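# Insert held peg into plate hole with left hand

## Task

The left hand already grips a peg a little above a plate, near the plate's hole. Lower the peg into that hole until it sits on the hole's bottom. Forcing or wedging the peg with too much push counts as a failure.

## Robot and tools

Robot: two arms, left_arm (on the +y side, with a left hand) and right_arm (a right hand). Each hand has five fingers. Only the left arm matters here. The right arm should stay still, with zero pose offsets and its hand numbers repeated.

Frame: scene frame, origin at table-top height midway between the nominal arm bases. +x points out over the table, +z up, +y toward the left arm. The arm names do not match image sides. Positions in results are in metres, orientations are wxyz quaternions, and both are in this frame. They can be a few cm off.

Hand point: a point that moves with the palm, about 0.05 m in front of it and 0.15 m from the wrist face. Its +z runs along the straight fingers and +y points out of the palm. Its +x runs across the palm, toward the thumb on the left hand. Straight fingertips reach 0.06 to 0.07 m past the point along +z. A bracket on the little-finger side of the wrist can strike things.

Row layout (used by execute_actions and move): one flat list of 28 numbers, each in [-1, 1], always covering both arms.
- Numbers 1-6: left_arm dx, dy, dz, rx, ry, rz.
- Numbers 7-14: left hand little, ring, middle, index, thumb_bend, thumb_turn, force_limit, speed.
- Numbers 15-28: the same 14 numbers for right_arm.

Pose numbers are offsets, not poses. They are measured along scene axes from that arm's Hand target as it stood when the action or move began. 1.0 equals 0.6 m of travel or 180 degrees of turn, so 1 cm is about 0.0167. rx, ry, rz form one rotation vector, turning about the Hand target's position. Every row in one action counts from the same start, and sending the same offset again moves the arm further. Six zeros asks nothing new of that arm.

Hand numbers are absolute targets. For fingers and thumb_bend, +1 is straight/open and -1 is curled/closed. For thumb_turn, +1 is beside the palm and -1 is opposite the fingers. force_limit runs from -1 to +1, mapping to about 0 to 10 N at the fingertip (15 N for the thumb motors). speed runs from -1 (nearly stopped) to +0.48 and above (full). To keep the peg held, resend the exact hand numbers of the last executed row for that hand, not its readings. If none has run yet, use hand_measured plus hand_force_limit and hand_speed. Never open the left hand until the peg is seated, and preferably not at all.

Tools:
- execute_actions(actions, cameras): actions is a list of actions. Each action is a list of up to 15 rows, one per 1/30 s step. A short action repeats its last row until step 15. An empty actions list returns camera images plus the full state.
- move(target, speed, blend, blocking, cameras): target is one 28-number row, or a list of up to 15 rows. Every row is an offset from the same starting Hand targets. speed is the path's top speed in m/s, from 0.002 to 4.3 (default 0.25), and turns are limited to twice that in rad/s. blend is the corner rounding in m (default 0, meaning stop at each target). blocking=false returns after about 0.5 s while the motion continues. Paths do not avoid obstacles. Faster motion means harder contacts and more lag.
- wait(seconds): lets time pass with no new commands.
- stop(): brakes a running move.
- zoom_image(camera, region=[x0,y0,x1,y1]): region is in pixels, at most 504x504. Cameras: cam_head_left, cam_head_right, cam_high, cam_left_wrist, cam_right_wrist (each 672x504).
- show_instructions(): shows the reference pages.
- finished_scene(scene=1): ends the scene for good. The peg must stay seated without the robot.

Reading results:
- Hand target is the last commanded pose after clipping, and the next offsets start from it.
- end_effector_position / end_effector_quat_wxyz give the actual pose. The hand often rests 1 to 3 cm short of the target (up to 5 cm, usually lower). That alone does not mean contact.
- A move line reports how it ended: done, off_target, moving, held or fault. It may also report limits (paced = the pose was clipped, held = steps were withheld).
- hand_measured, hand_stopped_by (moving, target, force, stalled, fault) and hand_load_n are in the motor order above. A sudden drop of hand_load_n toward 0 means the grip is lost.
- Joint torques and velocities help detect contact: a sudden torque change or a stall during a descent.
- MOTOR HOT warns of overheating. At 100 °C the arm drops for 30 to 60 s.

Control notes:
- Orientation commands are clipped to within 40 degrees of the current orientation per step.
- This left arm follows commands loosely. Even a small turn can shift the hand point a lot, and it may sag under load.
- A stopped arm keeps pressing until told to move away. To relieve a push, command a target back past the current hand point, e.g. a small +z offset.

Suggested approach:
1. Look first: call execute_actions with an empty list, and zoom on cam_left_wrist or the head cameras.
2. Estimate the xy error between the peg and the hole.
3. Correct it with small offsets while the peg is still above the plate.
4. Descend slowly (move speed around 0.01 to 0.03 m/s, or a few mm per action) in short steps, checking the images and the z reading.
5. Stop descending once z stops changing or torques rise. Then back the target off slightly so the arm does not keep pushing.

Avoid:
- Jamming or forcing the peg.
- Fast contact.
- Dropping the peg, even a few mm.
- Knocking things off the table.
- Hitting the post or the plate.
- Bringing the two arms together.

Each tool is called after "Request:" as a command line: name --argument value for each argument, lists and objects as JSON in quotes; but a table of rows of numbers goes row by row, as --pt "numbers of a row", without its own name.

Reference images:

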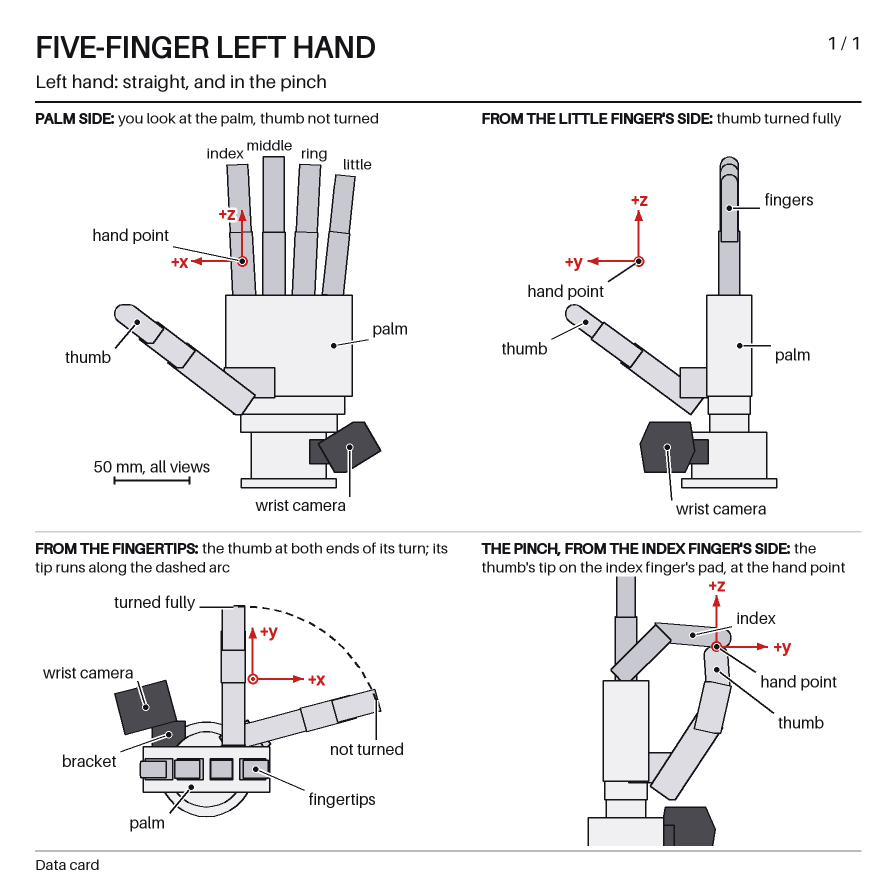

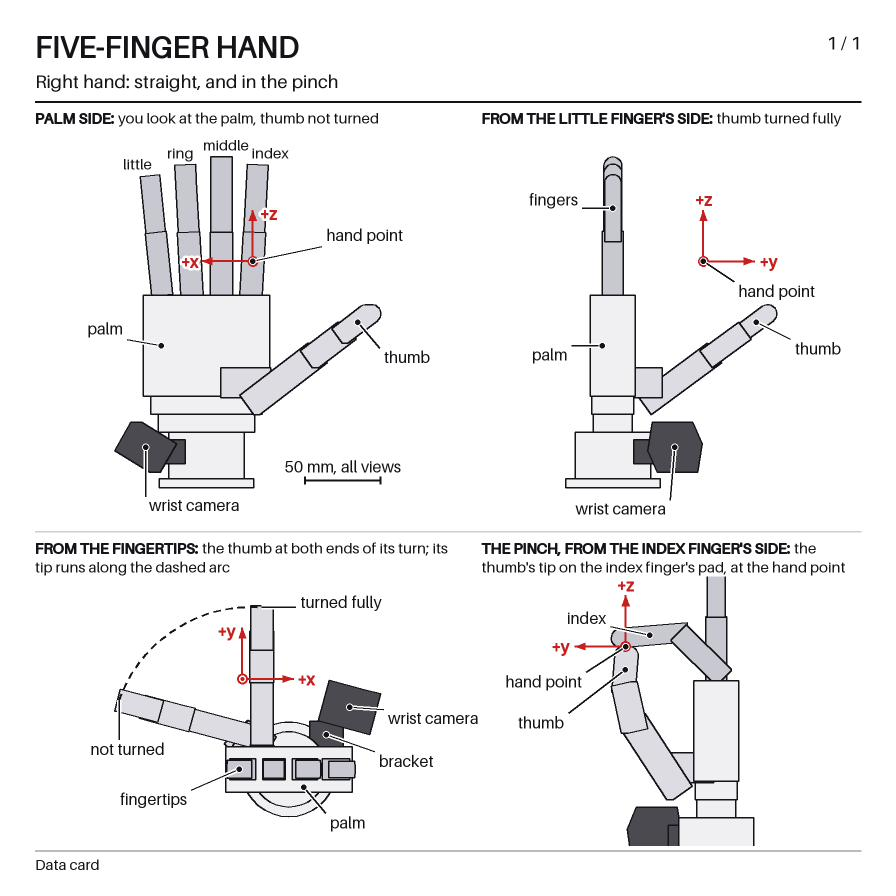

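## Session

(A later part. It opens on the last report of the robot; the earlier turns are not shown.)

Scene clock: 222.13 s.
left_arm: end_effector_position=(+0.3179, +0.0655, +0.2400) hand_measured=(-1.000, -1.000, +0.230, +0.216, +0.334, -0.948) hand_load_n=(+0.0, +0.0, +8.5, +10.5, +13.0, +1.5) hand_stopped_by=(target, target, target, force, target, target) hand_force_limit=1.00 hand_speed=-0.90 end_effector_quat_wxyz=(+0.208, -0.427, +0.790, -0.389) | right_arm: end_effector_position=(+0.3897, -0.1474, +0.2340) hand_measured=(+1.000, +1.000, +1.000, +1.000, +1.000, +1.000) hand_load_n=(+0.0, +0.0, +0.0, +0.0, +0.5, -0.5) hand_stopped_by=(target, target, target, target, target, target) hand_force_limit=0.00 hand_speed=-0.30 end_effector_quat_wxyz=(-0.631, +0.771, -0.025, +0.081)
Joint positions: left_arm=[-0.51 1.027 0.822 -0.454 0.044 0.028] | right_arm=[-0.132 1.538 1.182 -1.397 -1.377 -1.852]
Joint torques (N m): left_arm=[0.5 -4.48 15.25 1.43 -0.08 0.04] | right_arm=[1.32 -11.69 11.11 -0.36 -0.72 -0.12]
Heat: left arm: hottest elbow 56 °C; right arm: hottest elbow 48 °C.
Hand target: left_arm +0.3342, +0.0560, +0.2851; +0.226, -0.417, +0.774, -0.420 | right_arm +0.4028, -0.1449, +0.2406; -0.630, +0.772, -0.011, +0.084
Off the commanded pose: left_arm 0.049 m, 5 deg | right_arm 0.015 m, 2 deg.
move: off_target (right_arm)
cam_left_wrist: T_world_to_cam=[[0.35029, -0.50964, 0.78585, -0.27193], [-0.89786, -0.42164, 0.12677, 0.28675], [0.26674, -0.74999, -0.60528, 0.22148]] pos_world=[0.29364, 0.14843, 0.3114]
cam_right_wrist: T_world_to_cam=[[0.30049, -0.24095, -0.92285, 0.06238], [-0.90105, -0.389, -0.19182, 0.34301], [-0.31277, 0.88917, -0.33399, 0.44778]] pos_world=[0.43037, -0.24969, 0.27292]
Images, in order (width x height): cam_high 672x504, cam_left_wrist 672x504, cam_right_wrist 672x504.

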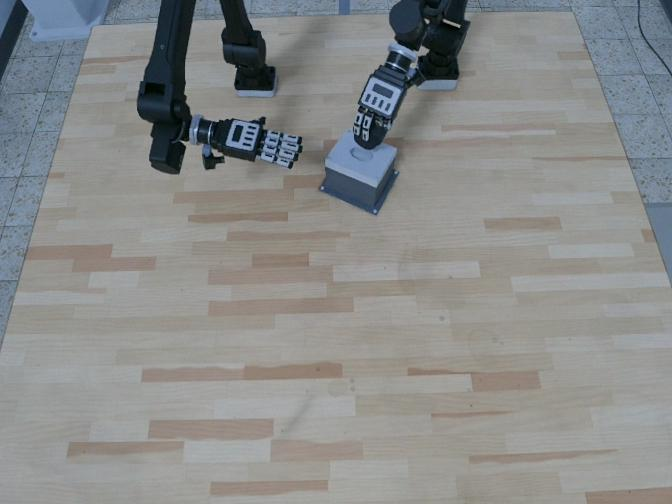

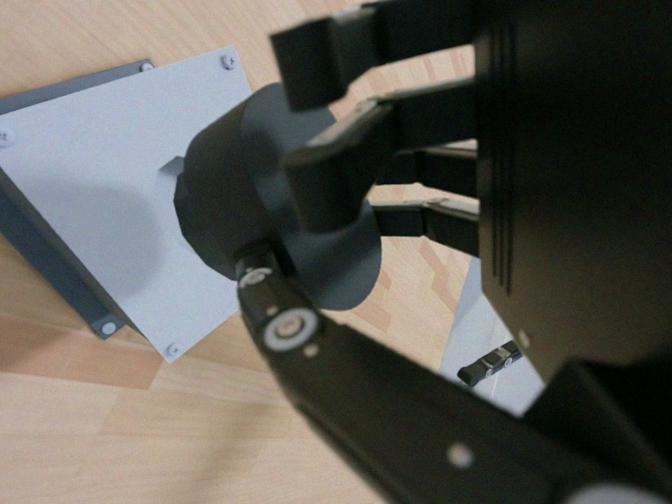

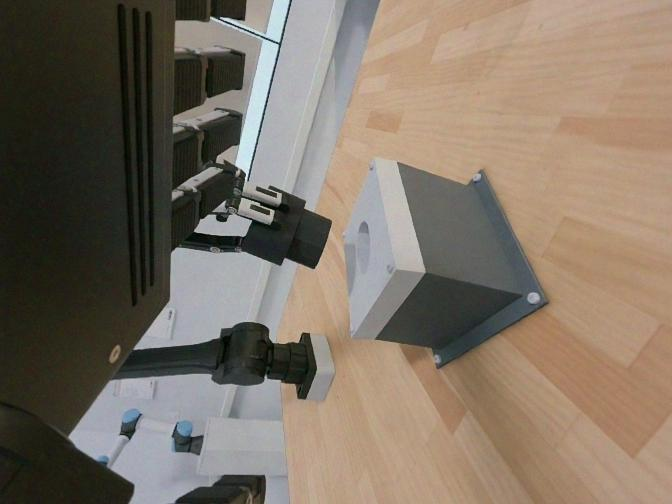

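Request:
zoom_image --camera "cam_right_wrist" --region '[230, 170, 350, 280]'

Request:
zoom_image --camera "cam_right_wrist" --region '[330, 150, 440, 260]'

Request:
zoom_image --camera "cam_right_wrist" --region '[340, 240, 450, 350]'

Request:
zoom_image --camera "cam_right_wrist" --region '[330, 150, 560, 380]'

Scaled by 4.200 from the camera's image (finer frame: 960x720).

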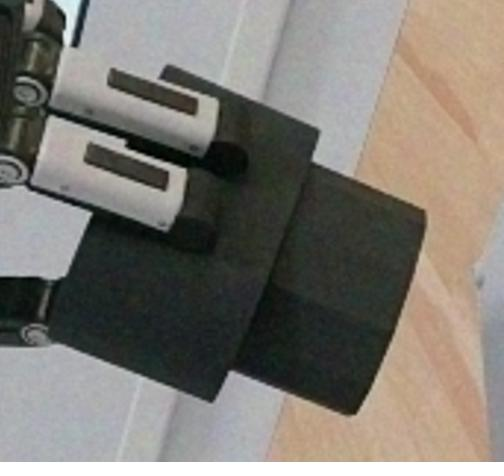

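Scaled by 4.582 from the camera's image (finer frame: 960x720).

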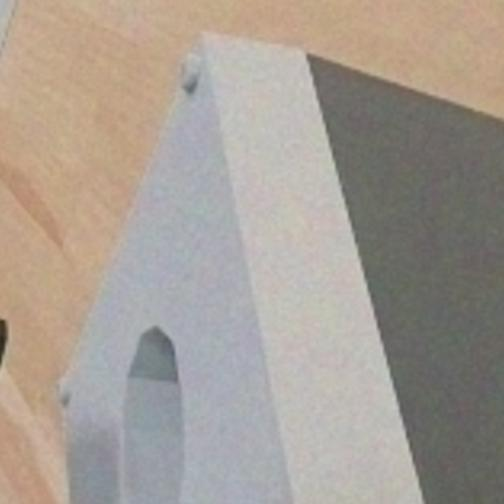

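Scaled by 4.582 from the camera's image (finer frame: 960x720).

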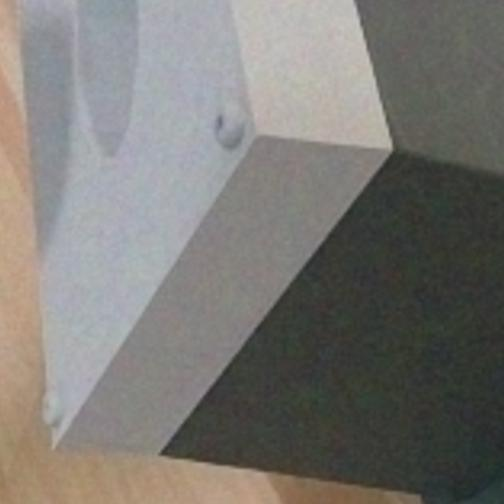

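Scaled by 2.191 from the camera's image (finer frame: 960x720).

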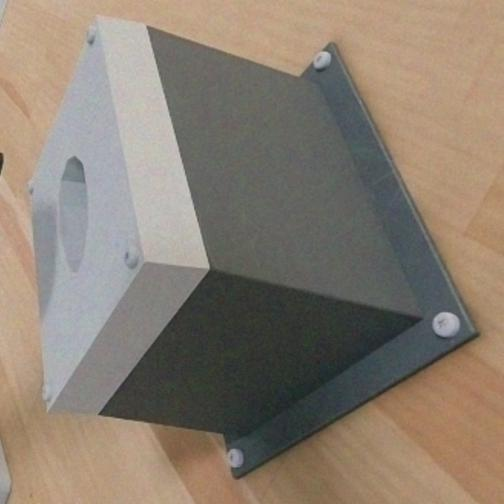

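Request:
zoom_image --camera "cam_right_wrist" --region '[280, 200, 340, 275]'

Scaled by 6.720 from the camera's image (finer frame: 960x720).

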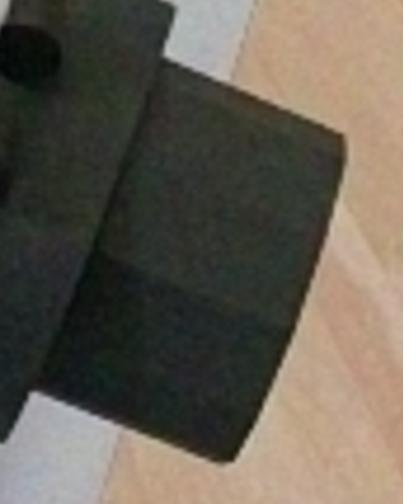

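Request:
move --target '[-0.026,-0.007,0.083,0.0132,-0.0629,0.0505,-1,-1,0.228,0.216,0.326,-0.948,1.0,-0.9,0,0,0,0,0,0,1,1,1,1,1,1,0,-0.3]' --speed 0.08 --cameras '["all"]'

Scene clock: 269.87 s.
left_arm: end_effector_position=(+0.3086, +0.0687, +0.2848) hand_measured=(-1.000, -1.000, +0.230, +0.216, +0.334, -0.948) hand_load_n=(+0.0, +0.0, +8.5, +10.5, +13.5, +1.5) hand_stopped_by=(target, target, target, force, target, target) hand_force_limit=1.00 hand_speed=-0.90 end_effector_quat_wxyz=(+0.332, -0.432, +0.749, -0.378) | right_arm: end_effector_position=(+0.3899, -0.1474, +0.2338) hand_measured=(+1.000, +1.000, +1.000, +1.000, +1.000, +1.000) hand_load_n=(-0.5, +0.0, +0.0, +0.0, +0.0, +0.0) hand_stopped_by=(target, target, target, target, target, target) hand_force_limit=0.00 hand_speed=-0.30 end_effector_quat_wxyz=(-0.631, +0.771, -0.024, +0.082)
Joint positions: left_arm=[-0.681 0.916 0.822 -0.454 -0.322 0.006] | right_arm=[-0.132 1.539 1.182 -1.397 -1.377 -1.855]
Joint torques (N m): left_arm=[-0.67 -3.49 15.01 2.66 -0.44 -0.09] | right_arm=[1.96 -11.81 11.07 -0.47 -0.72 -0.14]
Heat: left arm: hottest elbow 57 °C; right arm: hottest elbow 49 °C.
Hand target: left_arm +0.3186, +0.0518, +0.3350; +0.343, -0.429, +0.720, -0.424 | right_arm +0.4029, -0.1449, +0.2405; -0.630, +0.772, -0.011, +0.084
Off the commanded pose: left_arm 0.054 m, 6 deg | right_arm 0.015 m, 1 deg.
move: off_target (left_arm)
cam_left_wrist: T_world_to_cam=[[0.26635, -0.53619, 0.80097, -0.27895], [-0.83104, -0.54872, -0.09098, 0.32424], [0.48829, -0.64141, -0.59175, 0.1737]] pos_world=[0.25893, 0.13976, 0.35572]
cam_right_wrist: T_world_to_cam=[[0.30259, -0.24114, -0.92211, 0.06108], [-0.90046, -0.38945, -0.19364, 0.3433], [-0.31243, 0.88892, -0.33498, 0.44787]] pos_world=[0.43057, -0.24969, 0.27282]

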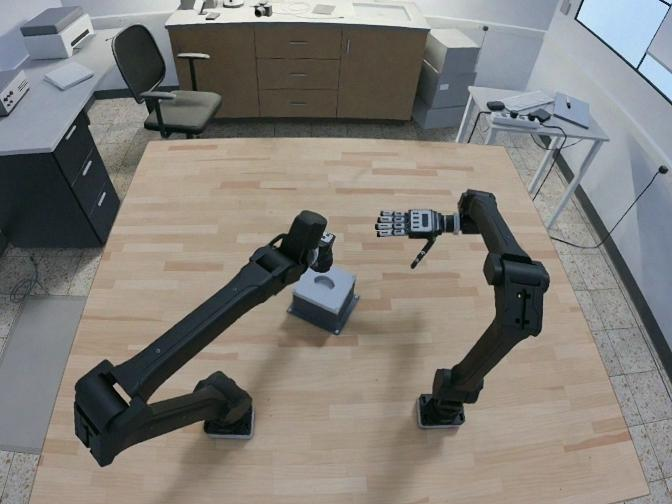

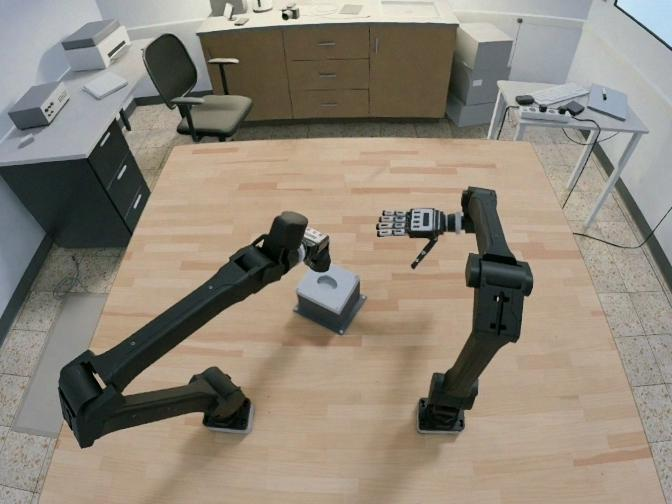

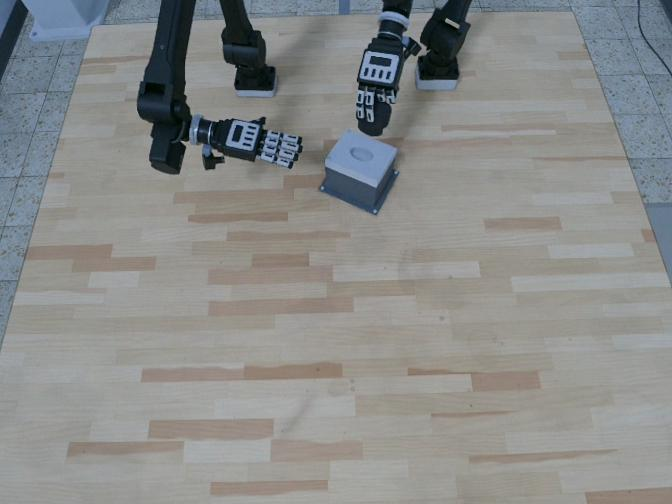

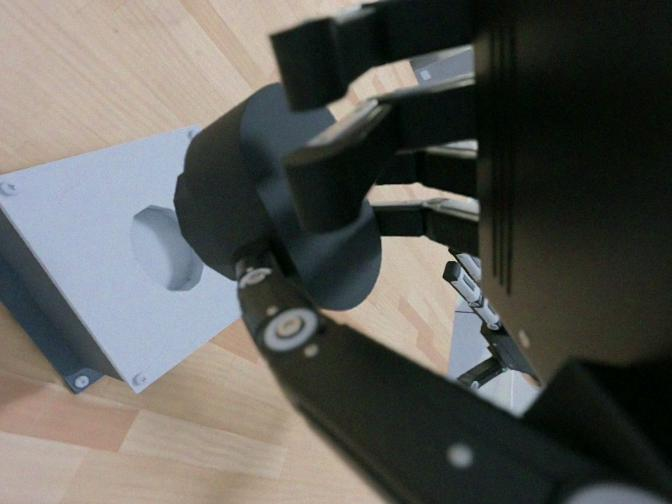

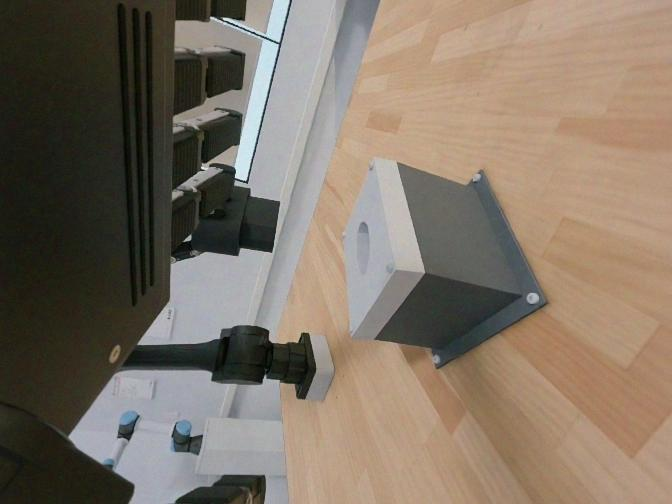

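Request:
zoom_image --camera "cam_left_wrist" --region '[115, 190, 215, 305]'

Request:
zoom_image --camera "cam_left_wrist" --region '[0, 110, 260, 400]'

Request:
zoom_image --camera "cam_right_wrist" --region '[170, 160, 450, 360]'

Request:
zoom_image --camera "cam_right_wrist" --region '[210, 180, 290, 265]'

Scaled by 4.383 from the camera's image (finer frame: 960x720).

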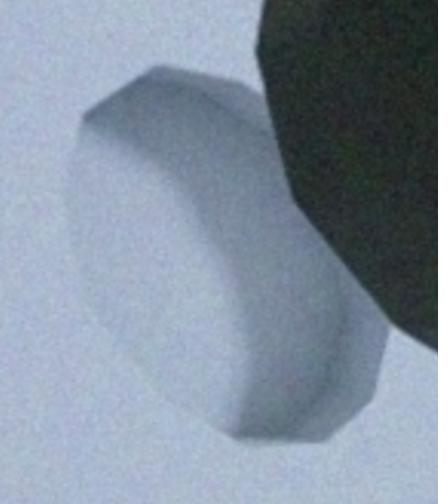

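Scaled by 1.738 from the camera's image (finer frame: 960x720).

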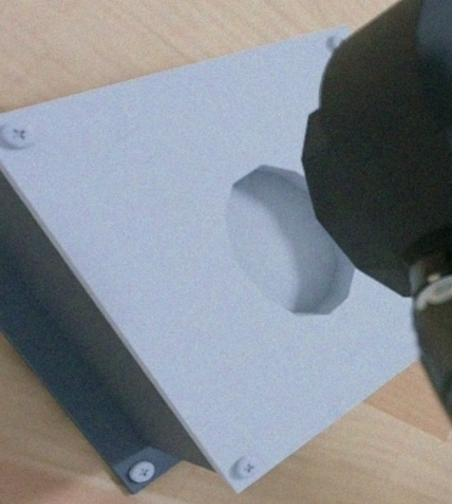

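Scaled by 1.800 from the camera's image (finer frame: 960x720).

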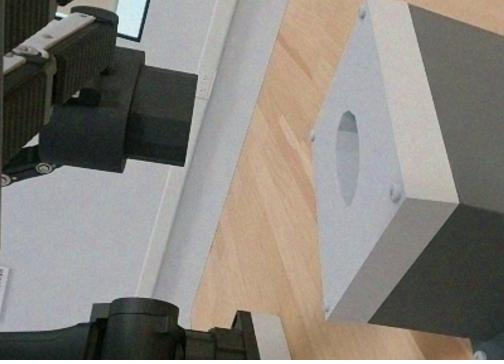

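Scaled by 5.929 from the camera's image (finer frame: 960x720).

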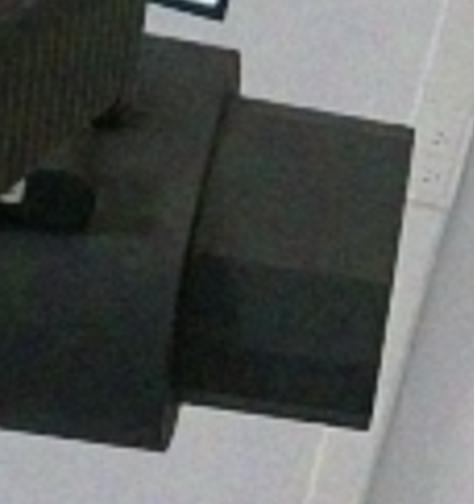

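Request:
move --target '[0.0047,-0.0245,-0.0917,-0.0051,-0.0029,-0.0312,-1,-1,0.228,0.216,0.326,-0.948,1.0,-0.9,-0.1755,0.016,0.013,0,0,-0.1667,1,1,1,1,1,1,0,-0.3]' --speed 0.1 --cameras '["cam_right_wrist","cam_left_wrist"]'

Request:
zoom_image --camera "cam_right_wrist" --region '[280, 180, 440, 300]'

Request:
zoom_image --camera "cam_left_wrist" --region '[120, 140, 260, 300]'

Scene clock: 317.43 s.
left_arm: end_effector_position=(+0.3151, +0.0391, +0.2717) hand_measured=(-1.000, -1.000, +0.230, +0.216, +0.334, -0.948) hand_load_n=(+0.0, +0.0, +8.5, +10.5, +13.0, +1.5) hand_stopped_by=(target, target, target, force, target, target) hand_force_limit=1.00 hand_speed=-0.90 end_effector_quat_wxyz=(+0.313, -0.401, +0.742, -0.437) | right_arm: end_effector_position=(+0.2983, -0.1384, +0.2480) hand_measured=(+1.000, +1.000, +1.000, +1.000, +1.000, +1.000) hand_load_n=(+0.0, +0.0, +0.0, +0.0, +0.0, +0.0) hand_stopped_by=(target, target, target, target, target, target) hand_force_limit=0.00 hand_speed=-0.30 end_effector_quat_wxyz=(-0.585, +0.744, -0.215, +0.242)
Joint positions: left_arm=[-0.681 0.944 0.752 -0.256 -0.223 0.021] | right_arm=[-0.132 0.78 0.531 -0.165 -1.055 -0.475]
Joint torques (N m): left_arm=[0.85 -2.49 10.07 3.18 -0.06 0.18] | right_arm=[1.96 -2.61 8.92 1.98 -0.2 0.05]
Heat: left arm: hottest elbow 58 °C; right arm: hottest elbow 49 °C.
Hand target: left_arm +0.3215, +0.0371, +0.2801; +0.321, -0.394, +0.736, -0.448 | right_arm +0.2975, -0.1353, +0.2484; -0.587, +0.743, -0.210, +0.244
Off the commanded pose: left_arm 0.011 m, 2 deg | right_arm 0.003 m, 1 deg.
move: off_target (left_arm)
cam_left_wrist: T_world_to_cam=[[0.17581, -0.48398, 0.85724, -0.27477], [-0.87477, -0.4762, -0.08945, 0.32272], [0.45151, -0.73416, -0.50709, 0.1361]] pos_world=[0.26916, 0.12062, 0.33343]
cam_right_wrist: T_world_to_cam=[[0.1492, -0.37238, -0.91601, 0.13011], [-0.97496, 0.09906, -0.19907, 0.35827], [0.16487, 0.92278, -0.34828, 0.2816]] pos_world=[0.28346, -0.2469, 0.28858]
Images, in order (width x height): cam_left_wrist 672x504, cam_right_wrist 672x504.

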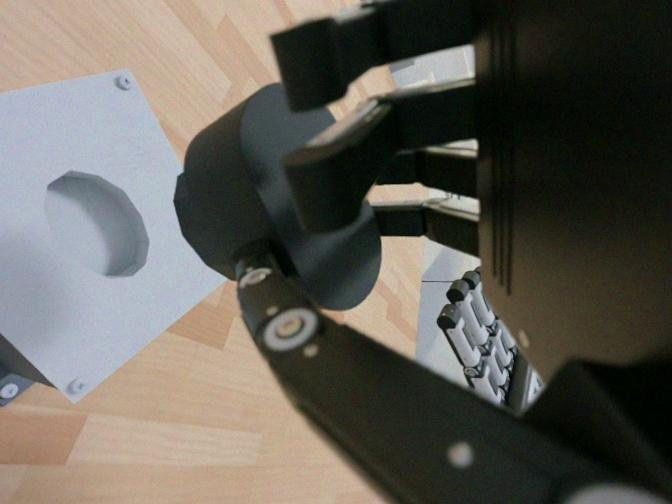

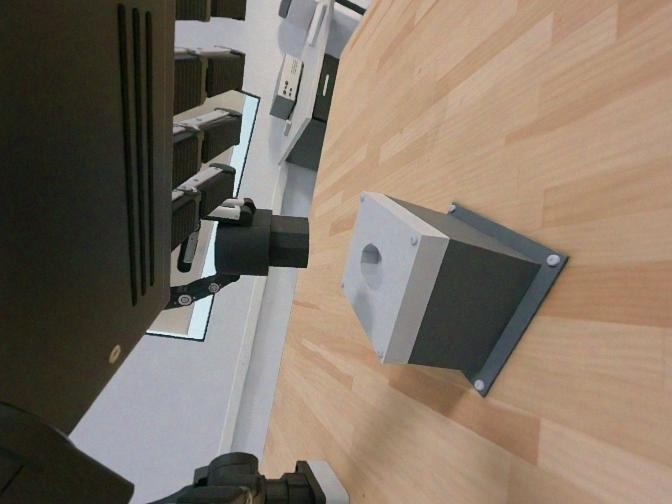

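Scaled by 3.150 from the camera's image (finer frame: 960x720).

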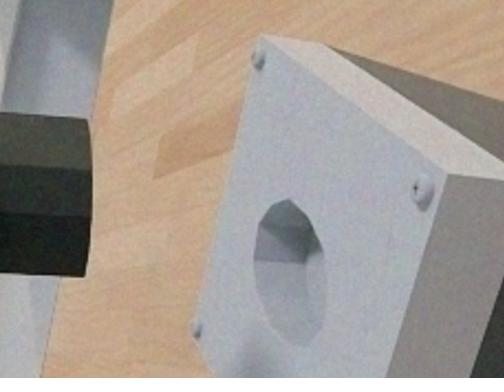

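Scaled by 3.150 from the camera's image (finer frame: 960x720).

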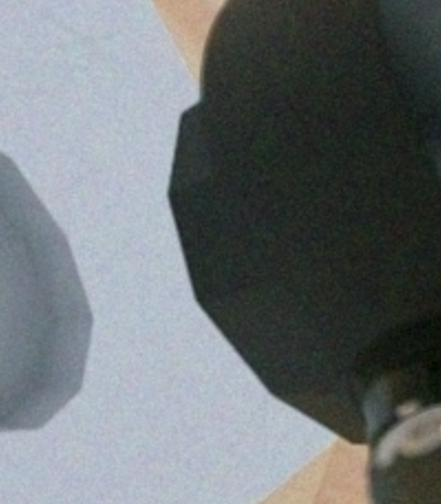

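Request:
zoom_image --camera "cam_right_wrist" --region '[210, 195, 320, 285]'

Request:
zoom_image --camera "cam_left_wrist" --region '[30, 155, 160, 285]'

Request:
zoom_image --camera "cam_right_wrist" --region '[340, 180, 480, 380]'

Scaled by 4.582 from the camera's image (finer frame: 960x720).

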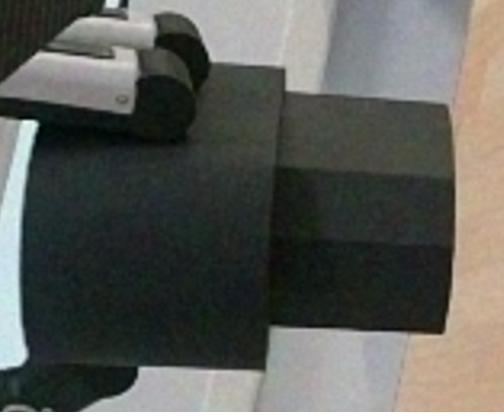

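Scaled by 3.877 from the camera's image (finer frame: 960x720).

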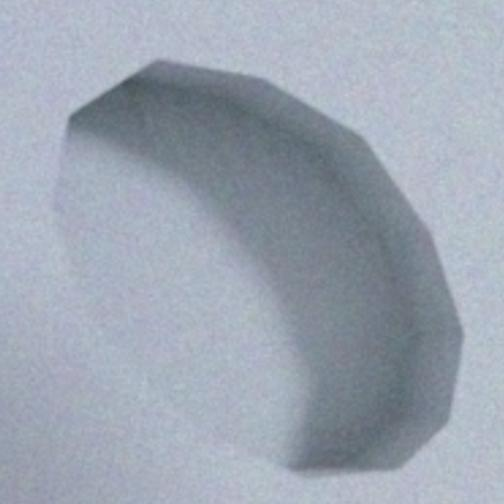

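Scaled by 2.520 from the camera's image (finer frame: 960x720).

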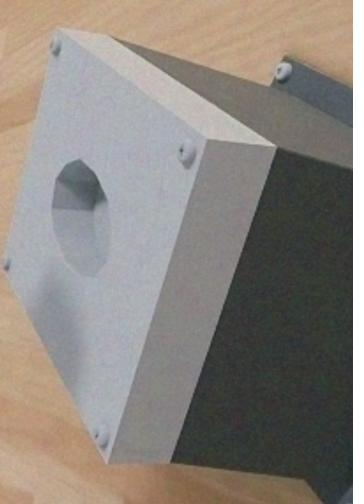

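Request:
move --target '[-0.008,0.0243,-0.083,0.0177,0.0138,0.0107,-1,-1,0.228,0.216,0.326,-0.948,1.0,-0.9,0,0,0,0,0,0,1,1,1,1,1,1,0,-0.3]' --speed 0.08 --cameras '["cam_right_wrist","cam_left_wrist"]'

Request:
zoom_image --camera "cam_right_wrist" --region '[240, 190, 400, 300]'

Request:
zoom_image --camera "cam_left_wrist" --region '[120, 140, 260, 300]'

Scene clock: 363.43 s.
left_arm: end_effector_position=(+0.3079, +0.0516, +0.2212) hand_measured=(-1.000, -1.000, +0.230, +0.216, +0.334, -0.948) hand_load_n=(+0.0, +0.5, +8.5, +10.5, +13.5, +1.5) hand_stopped_by=(target, target, target, force, target, target) hand_force_limit=1.00 hand_speed=-0.90 end_effector_quat_wxyz=(+0.311, -0.410, +0.756, -0.403) | right_arm: end_effector_position=(+0.2983, -0.1384, +0.2480) hand_measured=(+1.000, +1.000, +1.000, +1.000, +1.000, +1.000) hand_load_n=(+0.0, +0.0, +0.0, +0.0, +0.0, +0.0) hand_stopped_by=(target, target, target, target, target, target) hand_force_limit=0.00 hand_speed=-0.30 end_effector_quat_wxyz=(-0.585, +0.743, -0.216, +0.242)
Joint positions: left_arm=[-0.681 0.972 0.671 -0.218 -0.247 0.021] | right_arm=[-0.132 0.78 0.531 -0.165 -1.055 -0.474]
Joint torques (N m): left_arm=[1.26 -2.49 9.85 3.06 -0.38 0.18] | right_arm=[1.9 -2.43 8.94 1.92 -0.18 0.07]
Heat: left arm: hottest elbow 54 °C; right arm: hottest elbow 48 °C.
Hand target: left_arm +0.3166, +0.0516, +0.2302; +0.324, -0.407, +0.748, -0.413 | right_arm +0.2975, -0.1353, +0.2484; -0.587, +0.742, -0.210, +0.244
Off the commanded pose: left_arm 0.013 m, 2 deg | right_arm 0.003 m, 1 deg.
move: off_target (left_arm)
cam_left_wrist: T_world_to_cam=[[0.22577, -0.52537, 0.82037, -0.22928], [-0.86805, -0.49072, -0.07538, 0.31335], [0.44218, -0.69511, -0.56684, 0.13694]] pos_world=[0.26322, 0.1285, 0.28934]
cam_right_wrist: T_world_to_cam=[[0.1486, -0.37194, -0.91628, 0.13046], [-0.97506, 0.09936, -0.19847, 0.35819], [0.16486, 0.92292, -0.3479, 0.28153]] pos_world=[0.28346, -0.2469, 0.28858]
Images, in order (width x height): cam_left_wrist 672x504, cam_right_wrist 672x504.

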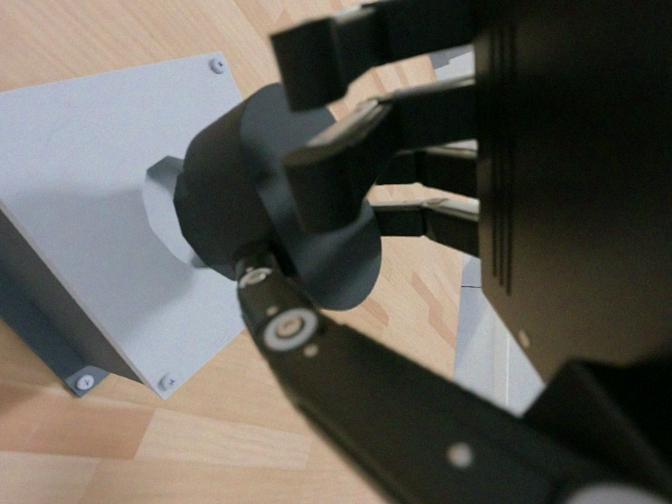

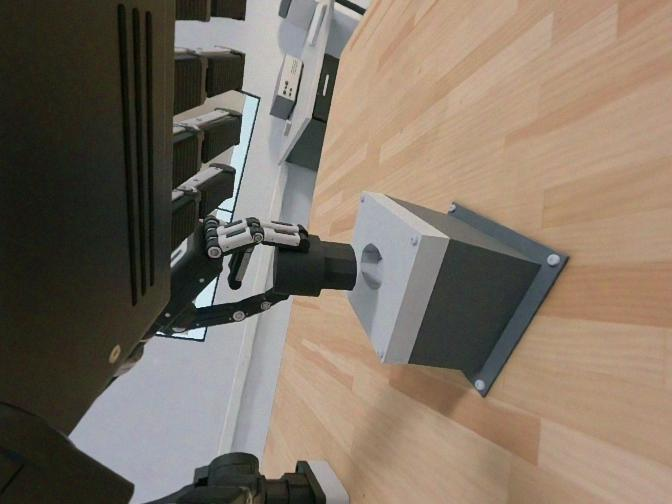

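Scaled by 3.150 from the camera's image (finer frame: 960x720).

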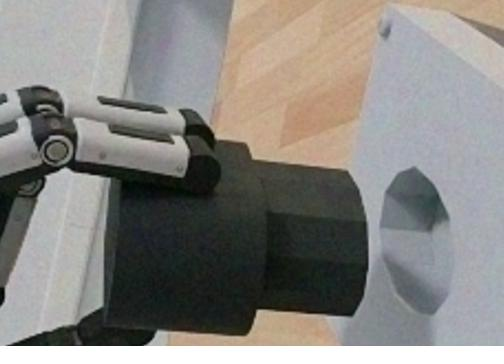

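Scaled by 3.150 from the camera's image (finer frame: 960x720).

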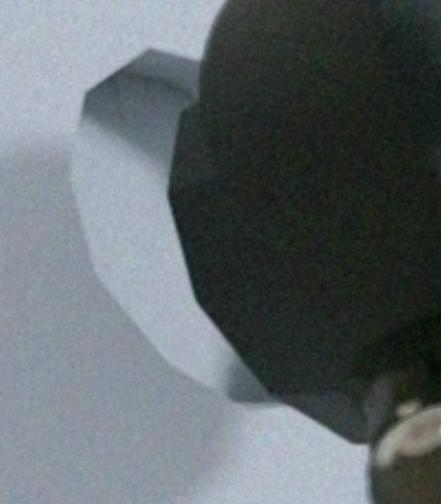

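Request:
zoom_image --camera "cam_right_wrist" --region '[310, 220, 390, 310]'

Scaled by 5.600 from the camera's image (finer frame: 960x720).

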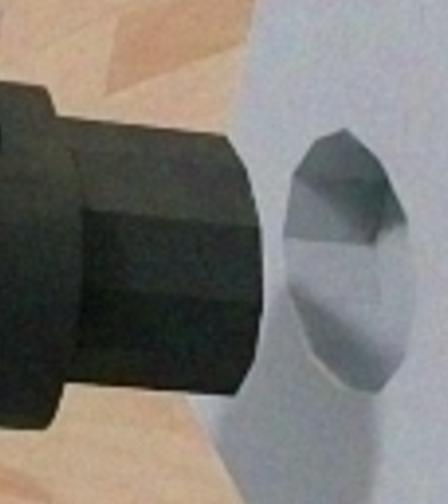

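Request:
move --target '[0.0073,0.0043,-0.0267,0,0,-0.005,-1,-1,0.228,0.216,0.326,-0.948,1.0,-0.9,0,0,0,0,0,0,1,1,1,1,1,1,0,-0.3]' --speed 0.04 --cameras '["cam_right_wrist","cam_left_wrist"]'

Request:
zoom_image --camera "cam_right_wrist" --region '[310, 220, 400, 310]'

Request:
zoom_image --camera "cam_left_wrist" --region '[120, 140, 260, 300]'

Scene clock: 402.90 s.
left_arm: end_effector_position=(+0.3113, +0.0528, +0.2059) hand_measured=(-1.000, -1.000, +0.230, +0.216, +0.334, -0.948) hand_load_n=(+0.0, +0.0, +8.5, +10.5, +13.5, +1.5) hand_stopped_by=(target, target, target, force, target, target) hand_force_limit=1.00 hand_speed=-0.90 end_effector_quat_wxyz=(+0.310, -0.404, +0.759, -0.406) | right_arm: end_effector_position=(+0.2983, -0.1384, +0.2480) hand_measured=(+1.000, +1.000, +1.000, +1.000, +1.000, +1.000) hand_load_n=(+0.0, +0.0, +0.0, +0.0, +0.5, +0.0) hand_stopped_by=(target, target, target, target, target, target) hand_force_limit=0.00 hand_speed=-0.30 end_effector_quat_wxyz=(-0.585, +0.743, -0.216, +0.242)
Joint positions: left_arm=[-0.664 0.994 0.639 -0.159 -0.221 0.04] | right_arm=[-0.132 0.78 0.531 -0.165 -1.055 -0.474]
Joint torques (N m): left_arm=[1.73 -2.61 9.7 3.1 -0.06 0.18] | right_arm=[1.73 -3.08 9.02 2 -0.21 0.02]
Heat: left arm: hottest elbow 49 °C; right arm: hottest elbow 48 °C.
Hand target: left_arm +0.3210, +0.0541, +0.2142; +0.320, -0.401, +0.751, -0.416 | right_arm +0.2975, -0.1353, +0.2484; -0.587, +0.742, -0.210, +0.244
Off the commanded pose: left_arm 0.013 m, 2 deg | right_arm 0.003 m, 1 deg.
move: off_target (left_arm)
cam_left_wrist: T_world_to_cam=[[0.21579, -0.52975, 0.82024, -0.21348], [-0.87512, -0.47754, -0.0782, 0.31794], [0.43313, -0.70094, -0.56665, 0.13072]] pos_world=[0.26768, 0.13037, 0.27404]
cam_right_wrist: T_world_to_cam=[[0.1486, -0.37194, -0.91628, 0.13046], [-0.97506, 0.09936, -0.19847, 0.35819], [0.16486, 0.92292, -0.3479, 0.28153]] pos_world=[0.28346, -0.2469, 0.28858]
Images, in order (width x height): cam_left_wrist 672x504, cam_right_wrist 672x504.

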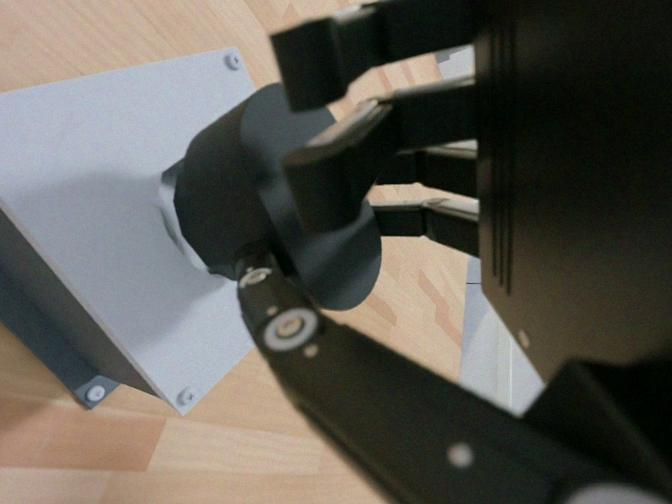

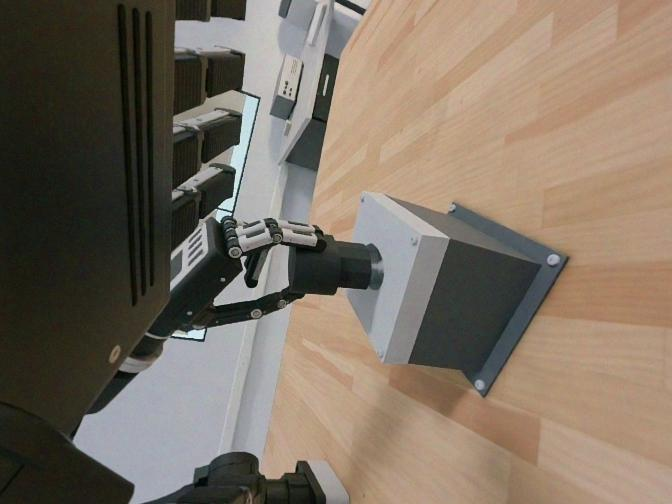

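Scaled by 5.600 from the camera's image (finer frame: 960x720).

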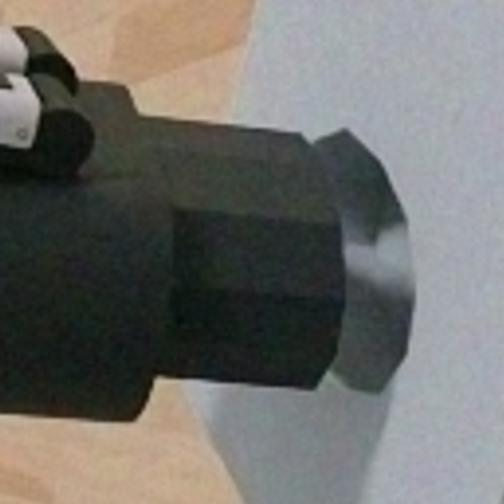

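Scaled by 3.150 from the camera's image (finer frame: 960x720).

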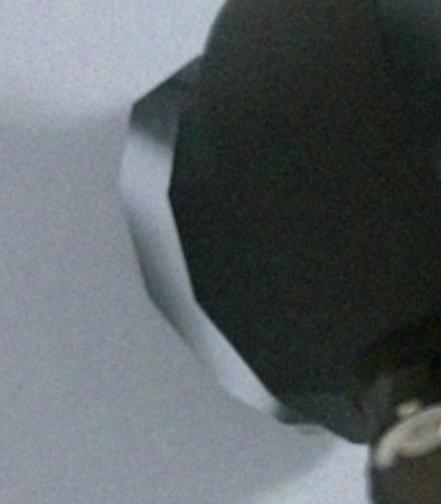

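Request:
move --target '[0.0035,0.0018,-0.0142,0,0,0,-1,-1,0.228,0.216,0.326,-0.948,1.0,-0.9,0,0,0,0,0,0,1,1,1,1,1,1,0,-0.3]' --speed 0.03 --cameras '["cam_right_wrist","cam_left_wrist"]'

Request:
zoom_image --camera "cam_right_wrist" --region '[310, 220, 400, 310]'

Request:
zoom_image --camera "cam_left_wrist" --region '[120, 140, 260, 300]'

Scene clock: 413.17 s.
left_arm: end_effector_position=(+0.3132, +0.0536, +0.1974) hand_measured=(-1.000, -1.000, +0.230, +0.216, +0.334, -0.948) hand_load_n=(+0.0, +0.0, +8.5, +10.5, +13.0, +1.5) hand_stopped_by=(target, target, target, force, target, target) hand_force_limit=1.00 hand_speed=-0.90 end_effector_quat_wxyz=(+0.309, -0.403, +0.760, -0.406) | right_arm: end_effector_position=(+0.2983, -0.1384, +0.2480) hand_measured=(+1.000, +1.000, +1.000, +1.000, +1.000, +1.000) hand_load_n=(-0.5, +0.0, +0.0, +0.0, +0.0, +0.0) hand_stopped_by=(target, target, target, target, target, target) hand_force_limit=0.00 hand_speed=-0.30 end_effector_quat_wxyz=(-0.585, +0.743, -0.216, +0.242)
Joint positions: left_arm=[-0.658 1.008 0.624 -0.129 -0.215 0.044] | right_arm=[-0.132 0.78 0.531 -0.165 -1.055 -0.474]
Joint torques (N m): left_arm=[1.67 -2.73 9.58 3.07 -0.07 0.18] | right_arm=[1.2 -2.73 8.88 1.99 -0.25 0.06]
Heat: left arm: hottest elbow 50 °C; right arm: hottest elbow 48 °C.
Hand target: left_arm +0.3230, +0.0553, +0.2055; +0.320, -0.401, +0.751, -0.415 | right_arm +0.2975, -0.1353, +0.2484; -0.587, +0.742, -0.210, +0.244
Off the commanded pose: left_arm 0.013 m, 2 deg | right_arm 0.003 m, 1 deg.
move: off_target (left_arm)
cam_left_wrist: T_world_to_cam=[[0.21528, -0.53004, 0.82019, -0.2063], [-0.8756, -0.47666, -0.07821, 0.31933], [0.43241, -0.70132, -0.56672, 0.12591]] pos_world=[0.26958, 0.13116, 0.26554]
cam_right_wrist: T_world_to_cam=[[0.1486, -0.37194, -0.91628, 0.13046], [-0.97506, 0.09936, -0.19847, 0.35819], [0.16486, 0.92292, -0.3479, 0.28153]] pos_world=[0.28346, -0.2469, 0.28858]
Images, in order (width x height): cam_left_wrist 672x504, cam_right_wrist 672x504.

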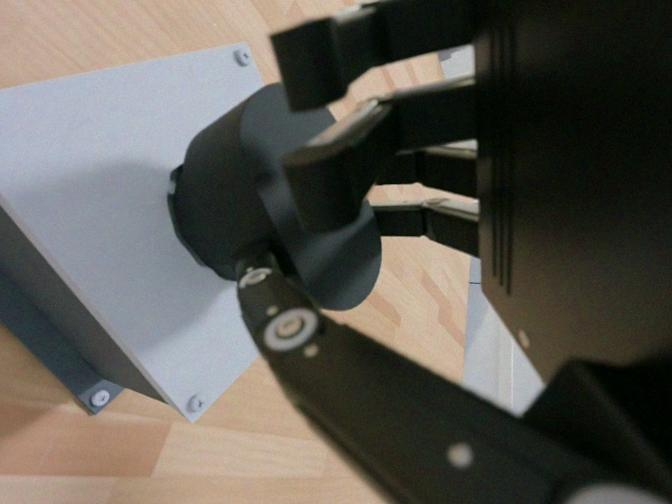

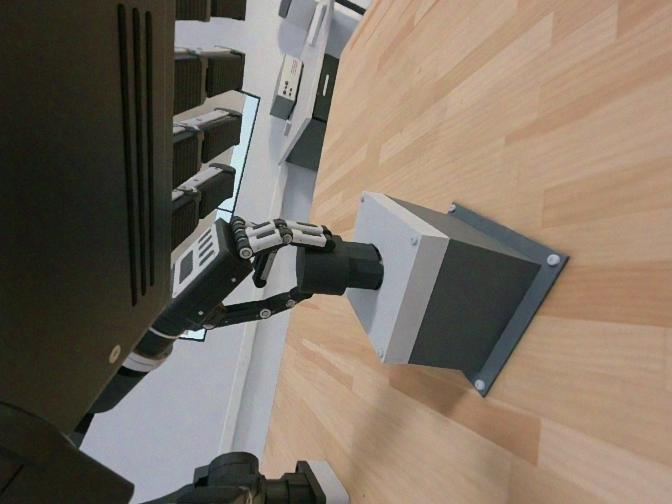

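Scaled by 5.600 from the camera's image (finer frame: 960x720).

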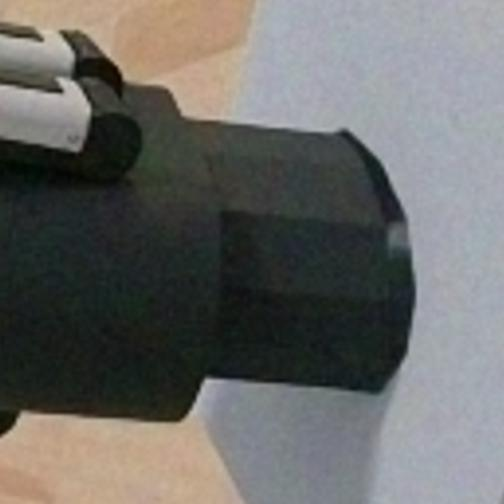

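Scaled by 3.150 from the camera's image (finer frame: 960x720).

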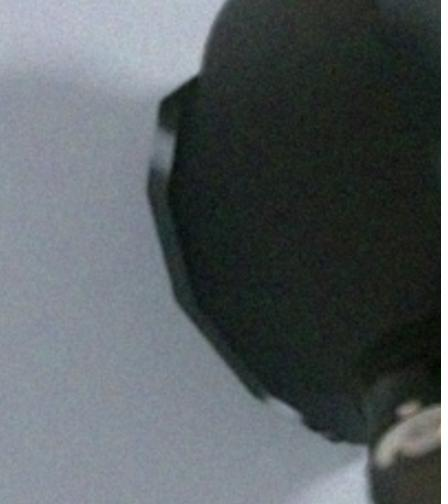

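Request:
move --target '[0.0016,0.0,-0.0132,0,0,0,-1,-1,0.228,0.216,0.326,-0.948,1.0,-0.9,0,0,0,0,0,0,1,1,1,1,1,1,0,-0.3]' --speed 0.02 --cameras '["cam_right_wrist","cam_left_wrist"]'

Request:
zoom_image --camera "cam_right_wrist" --region '[310, 220, 400, 310]'

Request:
zoom_image --camera "cam_left_wrist" --region '[120, 140, 260, 300]'

Scene clock: 420.33 s.
left_arm: end_effector_position=(+0.3148, +0.0524, +0.1959) hand_measured=(-1.000, -1.000, +0.230, +0.216, +0.334, -0.948) hand_load_n=(+0.5, +0.0, +8.0, +10.5, +13.0, +2.5) hand_stopped_by=(target, target, target, force, target, target) hand_force_limit=1.00 hand_speed=-0.90 end_effector_quat_wxyz=(+0.311, -0.402, +0.757, -0.411) | right_arm: end_effector_position=(+0.2983, -0.1384, +0.2480) hand_measured=(+1.000, +1.000, +1.000, +1.000, +1.000, +1.000) hand_load_n=(+0.0, +0.0, +0.5, +0.0, +0.0, +0.0) hand_stopped_by=(target, target, target, target, target, target) hand_force_limit=0.00 hand_speed=-0.30 end_effector_quat_wxyz=(-0.585, +0.743, -0.216, +0.242)
Joint positions: left_arm=[-0.657 1.013 0.616 -0.104 -0.213 0.044] | right_arm=[-0.132 0.78 0.531 -0.165 -1.055 -0.474]
Joint torques (N m): left_arm=[1.9 -1.96 9.03 3.25 -0.08 0.17] | right_arm=[1.73 -3.02 8.95 2.04 -0.18 0.07]
Heat: left arm: hottest elbow 49 °C; right arm: hottest elbow 48 °C.
Hand target: left_arm +0.3241, +0.0552, +0.1978; +0.321, -0.401, +0.751, -0.416 | right_arm +0.2975, -0.1353, +0.2484; -0.587, +0.742, -0.210, +0.244
Off the commanded pose: left_arm 0.010 m, 1 deg | right_arm 0.003 m, 1 deg.
move: done
cam_left_wrist: T_world_to_cam=[[0.20739, -0.52402, 0.82607, -0.20506], [-0.87547, -0.47622, -0.08229, 0.3208], [0.43651, -0.70613, -0.55752, 0.12069]] pos_world=[0.27069, 0.13054, 0.26308]
cam_right_wrist: T_world_to_cam=[[0.1486, -0.37194, -0.91628, 0.13046], [-0.97506, 0.09936, -0.19847, 0.35819], [0.16486, 0.92292, -0.3479, 0.28153]] pos_world=[0.28346, -0.2469, 0.28858]
Images, in order (width x height): cam_left_wrist 672x504, cam_right_wrist 672x504.

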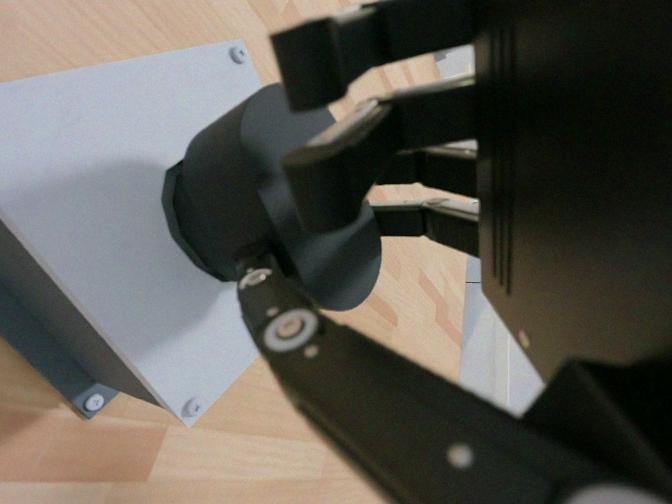

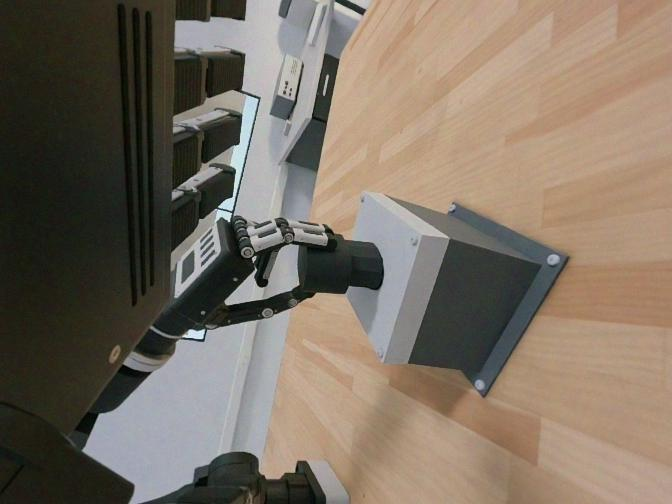

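Scaled by 5.600 from the camera's image (finer frame: 960x720).

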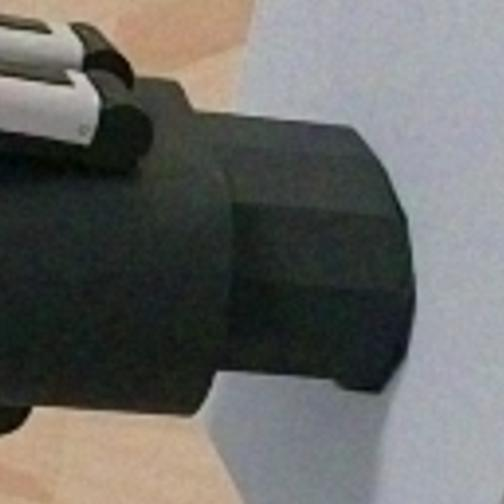

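Scaled by 3.150 from the camera's image (finer frame: 960x720).

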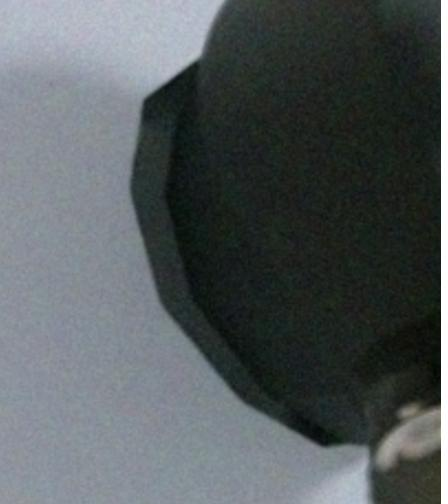

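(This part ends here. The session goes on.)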